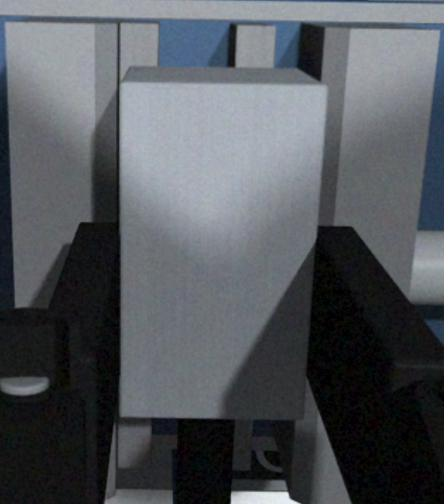

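Call:
execute_actions --actions '[[[0,0,0,0,0,0,0,-0.25,-1,0,-0.0003,0,0,0.0005,0.0004,0,0,-1,-1,-1],[0,0,0,0,0,0,0,-0.25,-1,0,-0.0006,0,0,0.001,0.0009,0,0,-1,-1,-1]],[[0,0,0,0,0,0,0,-0.25,-1,0,-0.0003,0,0,0.0005,0.0004,0,0,-1,-1,-1],[0,0,0,0,0,0,0,-0.25,-1,0,-0.0006,0,0,0.001,0.0009,0,0,-1,-1,-1]],[[0,0,0,0,0,0,0,-0.25,-1,0,-0.0003,0,0,0.0005,0.0004,0,0,-1,-1,-1],[0,0,0,0,0,0,0,-0.25,-1,0,-0.0006,0,0,0.001,0.0009,0,0,-1,-1,-1]],[[0,0,0,0,0,0,0,-0.25,-1,0,-0.0003,0,0,0.0005,0.0004,0,0,-1,-1,-1],[0,0,0,0,0,0,0,-0.25,-1,0,-0.0006,0,0,0.001,0.0009,0,0,-1,-1,-1]]]' --cameras '[]'

Scene clock: 560.40 s.
left_arm: end_effector_position=(+0.4152, +0.1744, +0.2496) position_measured=160 object_status=3 end_effector_quat_wxyz=(+0.001, +0.339, +0.941, -0.001) | right_arm: end_effector_position=(+0.4976, +0.2986, +0.1097) position_measured=180 object_status=2 end_effector_quat_wxyz=(+0.003, +0.717, -0.697, -0.001)
Joint names: [elbow, waist, upper arm roll, shoulder, wrist pitch, forearm roll, wrist roll]
Joint positions: left_arm=[-2.332 0.399 0.001 -0.316 2.016 -0.003 2.663] | right_arm=[-2.067 0.542 -0.002 0.23 2.291 0.002 0.51]
Joint velocities: within noise
Joint torques (N m): left_arm=[24.4 0.87 0.27 -21.45 2.47 1.04 -0.18] | right_arm=[24.22 -0.31 1.15 -37.97 2.89 0.45 -0.19]
External joint torques (N m): left_arm=[0.11 0.96 0.7 -0.35 0.01 0.22 -0.18] | right_arm=[1.73 -0.34 0.93 0.26 0.39 -0.1 -0.19]
External joint torques at the end of the 1st action: left_arm=[0.17 0.84 0.63 -0.29 0.01 0.22 -0.19] | right_arm=[1.94 -0.36 0.91 -0.03 0.38 -0.08 -0.21]
External joint torques at the end of the 2nd action: left_arm=[0.09 0.84 0.61 -0.33 0.02 0.21 -0.18] | right_arm=[1.88 -0.29 0.99 -0.08 0.35 -0.09 -0.25]
External joint torques at the end of the 3rd action: left_arm=[0.15 0.92 0.7 -0.32 0.02 0.22 -0.18] | right_arm=[1.99 -0.27 1.01 -0.03 0.38 -0.1 -0.22]
Flange force (N): left_arm=[1.6 0.0 -0.5] | right_arm=[-3.3 -6.1 -0.1]
Flange force at the end of the 1st action (N): left_arm=[1.3 0.2 -0.5] | right_arm=[-3.2 -6.2 -0.7]
Flange force at the end of the 2nd action (N): left_arm=[1.4 -0.1 -0.4] | right_arm=[-3.1 -5.8 -0.8]
Flange force at the end of the 3rd action (N): left_arm=[1.5 0.2 -0.5] | right_arm=[-3.5 -6.2 -0.7]
Joint targets: left_arm=[-2.332 0.400 0.000 -0.318 2.014 0.000 2.660] | right_arm=[-2.067 0.541 0.000 0.230 2.296 0.000 0.507]
Step readings (joint positions of left_arm | right_arm; steps 1 to 15: 1st action; 16 to 30: 2nd action; 31 to 45: 3rd action; 46 to 60: 4th action):
0: [-2.332 0.399 0.001 -0.316 2.016 -0.003 2.663] | [-2.064 0.542 -0.002 0.224 2.280 0.002 0.510]
1: [-2.332 0.399 0.001 -0.316 2.016 -0.003 2.663] | [-2.064 0.542 -0.002 0.224 2.280 0.002 0.510]
2: [-2.332 0.399 0.001 -0.316 2.016 -0.003 2.663] | [-2.064 0.542 -0.002 0.224 2.281 0.002 0.510]
4: [-2.332 0.399 0.001 -0.316 2.016 -0.003 2.663] | [-2.064 0.542 -0.002 0.224 2.281 0.002 0.510]
8: [-2.332 0.399 0.001 -0.316 2.016 -0.003 2.663] | [-2.064 0.542 -0.002 0.225 2.282 0.002 0.510]
15: [-2.332 0.399 0.001 -0.316 2.016 -0.003 2.663] | [-2.064 0.542 -0.002 0.225 2.283 0.002 0.510]
16: [-2.332 0.399 0.001 -0.316 2.016 -0.003 2.663] | [-2.064 0.542 -0.002 0.225 2.283 0.002 0.510]
17: [-2.332 0.399 0.001 -0.316 2.016 -0.003 2.663] | [-2.064 0.542 -0.002 0.225 2.283 0.002 0.510]
19: [-2.332 0.399 0.001 -0.316 2.016 -0.003 2.663] | [-2.065 0.542 -0.002 0.226 2.284 0.002 0.510]
23: [-2.332 0.399 0.001 -0.316 2.016 -0.003 2.663] | [-2.065 0.542 -0.002 0.227 2.285 0.002 0.510]
30: [-2.332 0.399 0.001 -0.316 2.016 -0.003 2.663] | [-2.065 0.542 -0.002 0.227 2.285 0.002 0.510]
31: [-2.332 0.399 0.001 -0.316 2.016 -0.003 2.663] | [-2.065 0.542 -0.002 0.227 2.285 0.002 0.510]
32: [-2.332 0.399 0.001 -0.316 2.016 -0.003 2.663] | [-2.065 0.542 -0.002 0.227 2.286 0.002 0.510]
34: [-2.332 0.399 0.001 -0.316 2.016 -0.003 2.663] | [-2.066 0.542 -0.002 0.228 2.286 0.002 0.510]
38: [-2.332 0.399 0.001 -0.316 2.016 -0.003 2.663] | [-2.066 0.542 -0.002 0.229 2.287 0.002 0.510]
45: [-2.332 0.399 0.001 -0.316 2.016 -0.003 2.663] | [-2.066 0.542 -0.002 0.229 2.288 0.002 0.510]
46: [-2.332 0.399 0.001 -0.316 2.016 -0.003 2.663] | [-2.066 0.542 -0.002 0.229 2.288 0.002 0.510]
47: [-2.332 0.399 0.001 -0.316 2.016 -0.003 2.663] | [-2.066 0.542 -0.002 0.229 2.288 0.002 0.510]
49: [-2.332 0.399 0.001 -0.316 2.016 -0.003 2.663] | [-2.067 0.542 -0.002 0.229 2.289 0.002 0.510]
53: [-2.332 0.399 0.001 -0.316 2.016 -0.003 2.663] | [-2.067 0.542 -0.002 0.230 2.290 0.002 0.510]
60: [-2.332 0.399 0.001 -0.316 2.016 -0.003 2.663] | [-2.067 0.542 -0.002 0.230 2.290 0.002 0.510]
No camera images: "cameras" was empty.

Call:
execute_actions --actions '[[[0,0,0,0,0,0,0,-0.25,-1,0,-0.0002,0,0,0.0003,0.0002,0,0,-1,-1,-1],[0,0,0,0,0,0,0,-0.25,-1,0,-0.0004,0,0,0.0006,0.0005,0,0,-1,-1,-1]],[[0,0,0,0,0,0,0,-0.25,-1,0,-0.0002,0,0,0.0003,0.0002,0,0,-1,-1,-1],[0,0,0,0,0,0,0,-0.25,-1,0,-0.0004,0,0,0.0006,0.0005,0,0,-1,-1,-1]]]' --cameras '["cam_right_wrist"]'

Call:
zoom_image --camera "cam_right_wrist" --region '[370, 90, 590, 340]'

Scene clock: 564.70 s.
left_arm: end_effector_position=(+0.4152, +0.1744, +0.2496) position_measured=160 object_status=3 end_effector_quat_wxyz=(+0.001, +0.339, +0.941, -0.001) | right_arm: end_effector_position=(+0.4982, +0.2989, +0.1096) position_measured=180 object_status=2 end_effector_quat_wxyz=(+0.002, +0.717, -0.697, -0.001)
Joint names: [elbow, waist, upper arm roll, shoulder, wrist pitch, forearm roll, wrist roll]
Joint positions: left_arm=[-2.332 0.399 0.001 -0.316 2.016 -0.003 2.663] | right_arm=[-2.067 0.542 -0.002 0.23 2.293 0.002 0.509]
Joint velocities: within noise
Joint torques (N m): left_arm=[24.36 0.89 0.33 -21.46 2.49 1.03 -0.21] | right_arm=[23.67 -0.27 1.1 -36.96 2.93 0.46 -0.18]
External joint torques (N m): left_arm=[0.15 0.87 0.64 -0.43 0.04 0.21 -0.21] | right_arm=[1.21 -0.25 0.94 1.2 0.43 -0.1 -0.18]
External joint torques at the end of the 1st action: left_arm=[0.15 0.88 0.66 -0.25 0.02 0.22 -0.19] | right_arm=[1.42 -0.16 1.06 0.94 0.4 -0.08 -0.23]
Flange force (N): left_arm=[1.5 -0.2 -0.5] | right_arm=[-3.6 -6.4 1.9]
Flange force at the end of the 1st action (N): left_arm=[1.3 0.3 -0.4] | right_arm=[-3.8 -6.5 1.2]
Joint targets: left_arm=[-2.332 0.400 0.000 -0.318 2.014 0.000 2.660] | right_arm=[-2.069 0.541 0.000 0.232 2.299 0.000 0.507]
Step readings (joint positions of left_arm | right_arm; steps 1 to 15: 1st action; 16 to 30: 2nd action):
0: [-2.332 0.399 0.001 -0.316 2.016 -0.003 2.663] | [-2.067 0.542 -0.002 0.230 2.291 0.002 0.509]
1: [-2.332 0.399 0.001 -0.316 2.016 -0.003 2.663] | [-2.067 0.542 -0.002 0.230 2.291 0.002 0.509]
2: [-2.332 0.399 0.001 -0.316 2.016 -0.003 2.663] | [-2.067 0.542 -0.002 0.230 2.291 0.002 0.509]
4: [-2.332 0.399 0.001 -0.316 2.016 -0.003 2.663] | [-2.067 0.542 -0.002 0.230 2.291 0.002 0.509]
8: [-2.332 0.399 0.001 -0.316 2.016 -0.003 2.663] | [-2.067 0.542 -0.002 0.230 2.292 0.002 0.509]
15: [-2.332 0.399 0.001 -0.316 2.016 -0.003 2.663] | [-2.067 0.542 -0.002 0.230 2.292 0.002 0.509]
16: [-2.332 0.399 0.001 -0.316 2.016 -0.003 2.663] | [-2.067 0.542 -0.002 0.230 2.292 0.002 0.509]
17: [-2.332 0.399 0.001 -0.316 2.016 -0.003 2.663] | [-2.067 0.542 -0.002 0.230 2.292 0.002 0.509]
19: [-2.332 0.399 0.001 -0.316 2.016 -0.003 2.663] | [-2.067 0.542 -0.002 0.230 2.292 0.002 0.509]
23: [-2.332 0.399 0.001 -0.316 2.016 -0.003 2.663] | [-2.067 0.542 -0.002 0.230 2.293 0.002 0.509]
30: [-2.332 0.399 0.001 -0.316 2.016 -0.003 2.663] | [-2.067 0.542 -0.002 0.230 2.293 0.002 0.509]
camera_calibration:
cam_right_wrist: T_world_to_cam=[[-0.998915, -0.0464411, -0.00352167, 0.521325], [-0.0447944, 0.937282, 0.345681, -0.291604], [-0.012753, 0.345464, -0.938345, 0.141507], [0, 0, 0, 1]] pos_world=[0.509502, 0.24864, 0.23542]
Images, in order (width x height): cam_right_wrist 896x504.

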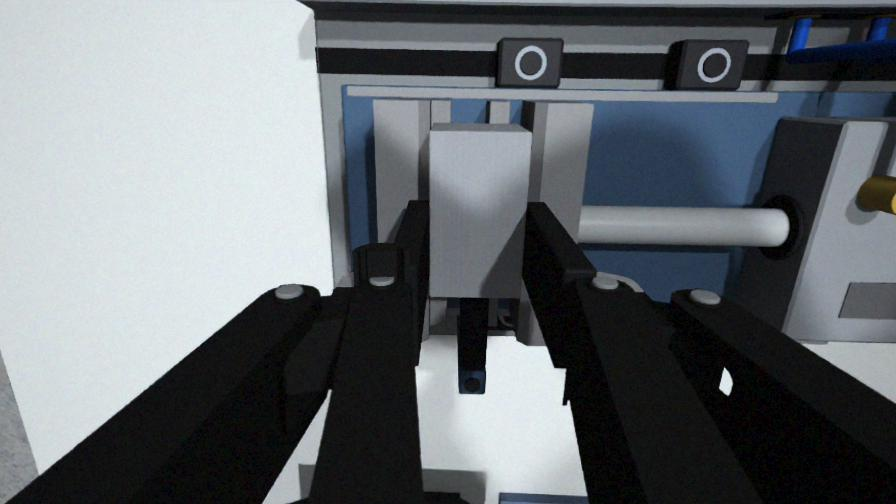

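Scaled by 2.016 from the camera's 896x504 image, which has a finer 1280x720 frame.

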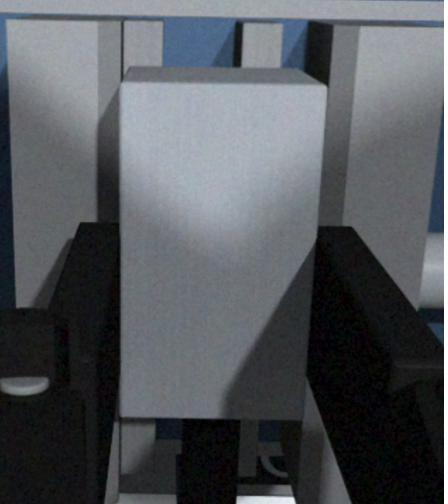

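Call:
execute_actions --actions '[[[0,0,0,0,0,0,0,-0.25,-1,0,0.0005,0,0,-0.001,-0.0009,0,0,-1,-1,-1],[0,0,0,0,0,0,0,-0.25,-1,0,0.0011,0,0,-0.002,-0.0018,0,0,-1,-1,-1]],[[0,0,0,0,0,0,0,-0.25,-1,0,0.0009,0.0007,0,0.0006,-0.0002,0,0.0003,-1,-1,-1],[0,0,0,0,0,0,0,-0.25,-1,0,0.0018,0.00135,0,0.00125,-0.0003,0,0.0005,-1,-1,-1]],[[0,0,0,0,0,0,0,-0.25,-1,0,0.0009,0.0007,0,0.0006,-0.0002,0,0.0003,-1,-1,-1],[0,0,0,0,0,0,0,-0.25,-1,0,0.0018,0.00135,0,0.00125,-0.0003,0,0.0005,-1,-1,-1]],[[0,0,0,0,0,0,0,-0.25,-1,0,0.0009,0.0007,0,0.0006,-0.0002,0,0.0003,-1,-1,-1],[0,0,0,0,0,0,0,-0.25,-1,0,0.0018,0.00135,0,0.00125,-0.0003,0,0.0005,-1,-1,-1]],[[0,0,0,0,0,0,0,-0.25,-1,0,0.0009,0.0007,0,0.0006,-0.0002,0,0.0003,-1,-1,-1],[0,0,0,0,0,0,0,-0.25,-1,0,0.0018,0.00135,0,0.00125,-0.0003,0,0.0005,-1,-1,-1]]]' --cameras '["cam_right_wrist"]'

Call:
zoom_image --camera "cam_right_wrist" --region '[370, 90, 590, 400]'

Scene clock: 579.70 s.
left_arm: end_effector_position=(+0.4152, +0.1744, +0.2496) position_measured=160 object_status=3 end_effector_quat_wxyz=(+0.001, +0.339, +0.941, -0.001) | right_arm: end_effector_position=(+0.4989, +0.3038, +0.1096) position_measured=180 object_status=2 end_effector_quat_wxyz=(+0.001, +0.719, -0.695, -0.001)
Joint names: [elbow, waist, upper arm roll, shoulder, wrist pitch, forearm roll, wrist roll]
Joint positions: left_arm=[-2.332 0.399 0.001 -0.316 2.016 -0.003 2.663] | right_arm=[-2.058 0.548 -0.002 0.237 2.293 0.002 0.512]
Joint velocities: within noise
Joint torques (N m): left_arm=[24.37 0.81 0.33 -21.44 2.49 1.04 -0.23] | right_arm=[25.14 0.14 1.05 -38.38 2.37 0.47 0.14]
External joint torques (N m): left_arm=[0.09 0.87 0.74 -0.3 0.04 0.22 -0.23] | right_arm=[2.63 0.11 0.84 0.07 -0.14 -0.09 0.14]
External joint torques at the end of the 1st action: left_arm=[0.19 0.91 0.73 -0.4 0.03 0.21 -0.21] | right_arm=[1.77 -0.33 0.96 -0.09 0.13 -0.09 -0.25]
External joint torques at the end of the 2nd action: left_arm=[0.17 0.83 0.59 -0.34 0.02 0.21 -0.18] | right_arm=[2.67 0.11 0.88 0.28 0.14 -0.08 -0.12]
External joint torques at the end of the 3rd action: left_arm=[0.23 0.87 0.72 -0.31 0.05 0.2 -0.23] | right_arm=[2.66 0.07 0.79 0.08 0.12 -0.08 0.02]
External joint torques at the end of the 4th action: left_arm=[0.06 0.98 0.78 -0.23 0.02 0.22 -0.21] | right_arm=[2.45 0.26 1.03 0.28 -0.02 -0.09 0.13]
Flange force (N): left_arm=[1.5 0.0 -0.3] | right_arm=[-6.0 -8.7 -2.2]
Flange force at the end of the 1st action (N): left_arm=[1.6 0.0 -0.6] | right_arm=[-2.9 -5.7 -1.2]
Flange force at the end of the 2nd action (N): left_arm=[1.3 0.1 -0.5] | right_arm=[-5.7 -9.3 -1.3]
Flange force at the end of the 3rd action (N): left_arm=[1.3 0.4 -0.5] | right_arm=[-5.6 -8.7 -1.6]
Flange force at the end of the 4th action (N): left_arm=[1.6 0.2 -0.2] | right_arm=[-6.1 -8.4 -1.5]
Joint targets: left_arm=[-2.332 0.400 0.000 -0.318 2.014 0.000 2.660] | right_arm=[-2.055 0.550 0.000 0.237 2.290 0.000 0.515]
Step readings (joint positions of left_arm | right_arm; steps 1 to 15: 1st action; 16 to 30: 2nd action; 31 to 45: 3rd action; 46 to 60: 4th action; 61 to 75: 5th action):
0: [-2.332 0.399 0.001 -0.316 2.016 -0.003 2.663] | [-2.067 0.542 -0.002 0.230 2.293 0.002 0.509]
1: [-2.332 0.399 0.001 -0.316 2.016 -0.003 2.663] | [-2.067 0.542 -0.002 0.230 2.293 0.002 0.509]
2: [-2.332 0.399 0.001 -0.316 2.016 -0.003 2.663] | [-2.067 0.542 -0.002 0.230 2.293 0.002 0.509]
4: [-2.332 0.399 0.001 -0.316 2.016 -0.003 2.663] | [-2.067 0.542 -0.002 0.230 2.293 0.002 0.509]
8: [-2.332 0.399 0.001 -0.316 2.016 -0.003 2.663] | [-2.067 0.542 -0.002 0.230 2.293 0.002 0.509]
15: [-2.332 0.399 0.001 -0.316 2.016 -0.003 2.663] | [-2.067 0.542 -0.002 0.230 2.293 0.002 0.509]
16: [-2.332 0.399 0.001 -0.316 2.016 -0.003 2.663] | [-2.067 0.542 -0.002 0.230 2.293 0.002 0.509]
17: [-2.332 0.399 0.001 -0.316 2.016 -0.003 2.663] | [-2.067 0.542 -0.002 0.230 2.293 0.002 0.509]
19: [-2.332 0.399 0.001 -0.316 2.016 -0.003 2.663] | [-2.067 0.542 -0.002 0.230 2.293 0.002 0.509]
23: [-2.332 0.399 0.001 -0.316 2.016 -0.003 2.663] | [-2.067 0.542 -0.002 0.230 2.293 0.002 0.509]
30: [-2.332 0.399 0.001 -0.316 2.016 -0.003 2.663] | [-2.067 0.542 -0.002 0.230 2.293 0.002 0.509]
31: [-2.332 0.399 0.001 -0.316 2.016 -0.003 2.663] | [-2.067 0.542 -0.002 0.230 2.293 0.002 0.509]
32: [-2.332 0.399 0.001 -0.316 2.016 -0.003 2.663] | [-2.066 0.542 -0.002 0.231 2.293 0.002 0.509]
34: [-2.332 0.399 0.001 -0.316 2.016 -0.003 2.663] | [-2.065 0.543 -0.002 0.232 2.293 0.002 0.509]
38: [-2.332 0.399 0.001 -0.316 2.016 -0.003 2.663] | [-2.064 0.544 -0.002 0.232 2.293 0.002 0.509]
45: [-2.332 0.399 0.001 -0.316 2.016 -0.003 2.663] | [-2.064 0.544 -0.002 0.233 2.293 0.002 0.509]
46: [-2.332 0.399 0.001 -0.316 2.016 -0.003 2.663] | [-2.064 0.544 -0.002 0.233 2.293 0.002 0.509]
47: [-2.332 0.399 0.001 -0.316 2.016 -0.003 2.663] | [-2.063 0.544 -0.002 0.233 2.293 0.002 0.509]
49: [-2.332 0.399 0.001 -0.316 2.016 -0.003 2.663] | [-2.062 0.545 -0.002 0.234 2.293 0.002 0.510]
53: [-2.332 0.399 0.001 -0.316 2.016 -0.003 2.663] | [-2.061 0.546 -0.002 0.235 2.293 0.002 0.510]
60: [-2.332 0.399 0.001 -0.316 2.016 -0.003 2.663] | [-2.061 0.546 -0.002 0.235 2.293 0.002 0.510]
61: [-2.332 0.399 0.001 -0.316 2.016 -0.003 2.663] | [-2.061 0.546 -0.002 0.235 2.293 0.002 0.510]
62: [-2.332 0.399 0.001 -0.316 2.016 -0.003 2.663] | [-2.060 0.546 -0.002 0.235 2.293 0.002 0.510]
64: [-2.332 0.399 0.001 -0.316 2.016 -0.003 2.663] | [-2.059 0.547 -0.002 0.236 2.293 0.002 0.511]
68: [-2.332 0.399 0.001 -0.316 2.016 -0.003 2.663] | [-2.058 0.548 -0.002 0.237 2.293 0.002 0.511]
75: [-2.332 0.399 0.001 -0.316 2.016 -0.003 2.663] | [-2.058 0.548 -0.002 0.237 2.293 0.002 0.512]
camera_calibration:
cam_right_wrist: T_world_to_cam=[[-0.998712, -0.0504392, -0.0054481, 0.523619], [-0.0491975, 0.936676, 0.346723, -0.293984], [-0.0123853, 0.346544, -0.937952, 0.139175], [0, 0, 0, 1]] pos_world=[0.510205, 0.253548, 0.235323]
Images, in order (width x height): cam_right_wrist 896x504.

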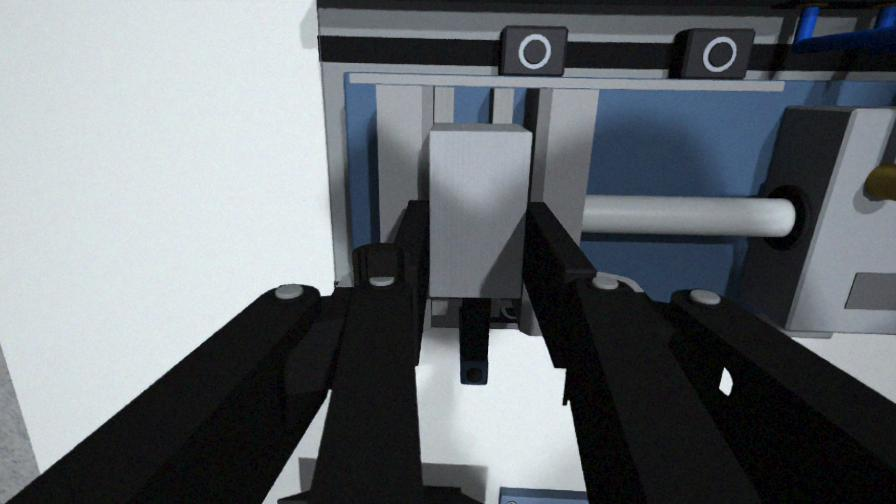

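Scaled by 1.626 from the camera's 896x504 image, which has a finer 1280x720 frame.

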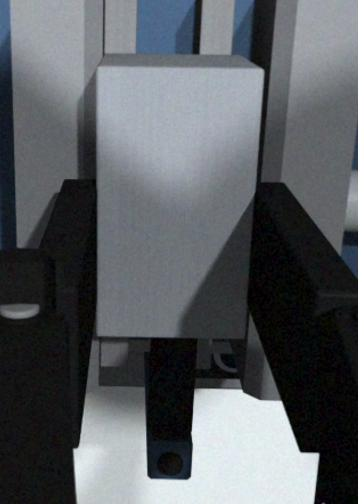

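Call:
execute_actions --actions '[[[0,0,0,0,0,0,0,-0.25,-1,0,0.0005,0,0,-0.0009,-0.0008,0,0,-1,-1,-1]],[[0,0,0,0,0,0,0,-0.25,-1,0,0.0009,0.0007,0,0.0006,-0.0002,0,0.0003,-1,-1,-1],[0,0,0,0,0,0,0,-0.25,-1,0,0.0018,0.00135,0,0.00125,-0.0003,0,0.0005,-1,-1,-1]],[[0,0,0,0,0,0,0,-0.25,-1,0,0.0009,0.0007,0,0.0006,-0.0002,0,0.0003,-1,-1,-1],[0,0,0,0,0,0,0,-0.25,-1,0,0.0018,0.00135,0,0.00125,-0.0003,0,0.0005,-1,-1,-1]],[[0,0,0,0,0,0,0,-0.25,-1,0,0.0009,0.0007,0,0.0006,-0.0002,0,0.0003,-1,-1,-1],[0,0,0,0,0,0,0,-0.25,-1,0,0.0018,0.00135,0,0.00125,-0.0003,0,0.0005,-1,-1,-1]]]' --cameras '[]'

Scene clock: 586.87 s.
left_arm: end_effector_position=(+0.4152, +0.1744, +0.2496) position_measured=160 object_status=3 end_effector_quat_wxyz=(+0.001, +0.339, +0.941, -0.001) | right_arm: end_effector_position=(+0.4987, +0.3083, +0.1104) position_measured=180 object_status=2 end_effector_quat_wxyz=(+0.001, +0.719, -0.695, -0.001)
Joint names: [elbow, waist, upper arm roll, shoulder, wrist pitch, forearm roll, wrist roll]
Joint positions: left_arm=[-2.332 0.399 0.001 -0.316 2.016 -0.003 2.663] | right_arm=[-2.048 0.555 -0.002 0.242 2.288 0.002 0.519]
Joint velocities: within noise
Joint torques (N m): left_arm=[24.42 0.82 0.34 -21.43 2.47 1.04 -0.21] | right_arm=[25.21 0.12 1.09 -38.6 2.37 0.48 0.11]
External joint torques (N m): left_arm=[0.26 0.87 0.73 -0.44 0.03 0.22 -0.21] | right_arm=[2.69 -0.06 0.73 0.04 -0.13 -0.07 0.11]
External joint torques at the end of the 1st action: left_arm=[0.15 0.85 0.63 -0.27 0.04 0.23 -0.2] | right_arm=[2.6 0.14 0.98 -0.51 -0.22 -0.08 0.08]
External joint torques at the end of the 2nd action: left_arm=[0.06 0.87 0.63 -0.25 0.03 0.23 -0.18] | right_arm=[2.59 0.06 0.99 -0.01 -0.14 -0.08 0.05]
External joint torques at the end of the 3rd action: left_arm=[0.08 0.88 0.72 -0.32 0.03 0.22 -0.2] | right_arm=[2.64 0.05 0.78 0.01 -0.13 -0.08 0.11]
Flange force (N): left_arm=[1.5 0.1 -0.7] | right_arm=[-5.8 -9.0 -2.3]
Flange force at the end of the 1st action (N): left_arm=[1.3 0.2 -0.4] | right_arm=[-5.2 -7.4 -3.2]
Flange force at the end of the 2nd action (N): left_arm=[1.4 0.1 -0.2] | right_arm=[-5.7 -8.5 -2.3]
Flange force at the end of the 3rd action (N): left_arm=[1.6 0.0 -0.3] | right_arm=[-5.8 -8.7 -2.3]
Joint targets: left_arm=[-2.332 0.400 0.000 -0.318 2.014 0.000 2.660] | right_arm=[-2.045 0.557 0.000 0.241 2.285 0.000 0.522]
Step readings (joint positions of left_arm | right_arm; steps 1 to 15: 1st action; 16 to 30: 2nd action; 31 to 45: 3rd action; 46 to 60: 4th action):
0: [-2.332 0.399 0.001 -0.316 2.016 -0.003 2.663] | [-2.058 0.548 -0.002 0.237 2.293 0.002 0.513]
1: [-2.332 0.399 0.001 -0.316 2.016 -0.003 2.663] | [-2.058 0.548 -0.002 0.237 2.293 0.002 0.513]
2: [-2.332 0.399 0.001 -0.316 2.016 -0.003 2.663] | [-2.058 0.548 -0.002 0.237 2.292 0.002 0.513]
4: [-2.332 0.399 0.001 -0.316 2.016 -0.003 2.663] | [-2.057 0.548 -0.002 0.237 2.292 0.002 0.513]
8: [-2.332 0.399 0.001 -0.316 2.016 -0.003 2.663] | [-2.057 0.548 -0.002 0.237 2.291 0.002 0.513]
15: [-2.332 0.399 0.001 -0.316 2.016 -0.003 2.663] | [-2.057 0.548 -0.002 0.237 2.291 0.002 0.513]
16: [-2.332 0.399 0.001 -0.316 2.016 -0.003 2.663] | [-2.057 0.548 -0.002 0.237 2.291 0.002 0.513]
17: [-2.332 0.399 0.001 -0.316 2.016 -0.003 2.663] | [-2.057 0.549 -0.002 0.237 2.291 0.002 0.513]
19: [-2.332 0.399 0.001 -0.316 2.016 -0.003 2.663] | [-2.055 0.550 -0.002 0.237 2.291 0.002 0.513]
23: [-2.332 0.399 0.001 -0.316 2.016 -0.003 2.663] | [-2.055 0.550 -0.002 0.237 2.290 0.002 0.514]
30: [-2.332 0.399 0.001 -0.316 2.016 -0.003 2.663] | [-2.054 0.550 -0.002 0.238 2.290 0.002 0.514]
31: [-2.332 0.399 0.001 -0.316 2.016 -0.003 2.663] | [-2.054 0.551 -0.002 0.238 2.290 0.002 0.514]
32: [-2.332 0.399 0.001 -0.316 2.016 -0.003 2.663] | [-2.054 0.551 -0.002 0.238 2.290 0.002 0.514]
34: [-2.332 0.399 0.001 -0.316 2.016 -0.003 2.663] | [-2.053 0.552 -0.002 0.239 2.289 0.002 0.515]
38: [-2.332 0.399 0.001 -0.316 2.016 -0.003 2.663] | [-2.052 0.553 -0.002 0.239 2.289 0.002 0.516]
45: [-2.332 0.399 0.001 -0.316 2.016 -0.003 2.663] | [-2.051 0.553 -0.002 0.240 2.289 0.002 0.516]
46: [-2.332 0.399 0.001 -0.316 2.016 -0.003 2.663] | [-2.051 0.553 -0.002 0.240 2.289 0.002 0.516]
47: [-2.332 0.399 0.001 -0.316 2.016 -0.003 2.663] | [-2.051 0.553 -0.002 0.240 2.289 0.002 0.517]
49: [-2.332 0.399 0.001 -0.316 2.016 -0.003 2.663] | [-2.050 0.554 -0.002 0.241 2.289 0.002 0.517]
53: [-2.332 0.399 0.001 -0.316 2.016 -0.003 2.663] | [-2.049 0.555 -0.002 0.242 2.288 0.002 0.518]
60: [-2.332 0.399 0.001 -0.316 2.016 -0.003 2.663] | [-2.049 0.555 -0.002 0.242 2.288 0.002 0.518]
No camera images: "cameras" was empty.


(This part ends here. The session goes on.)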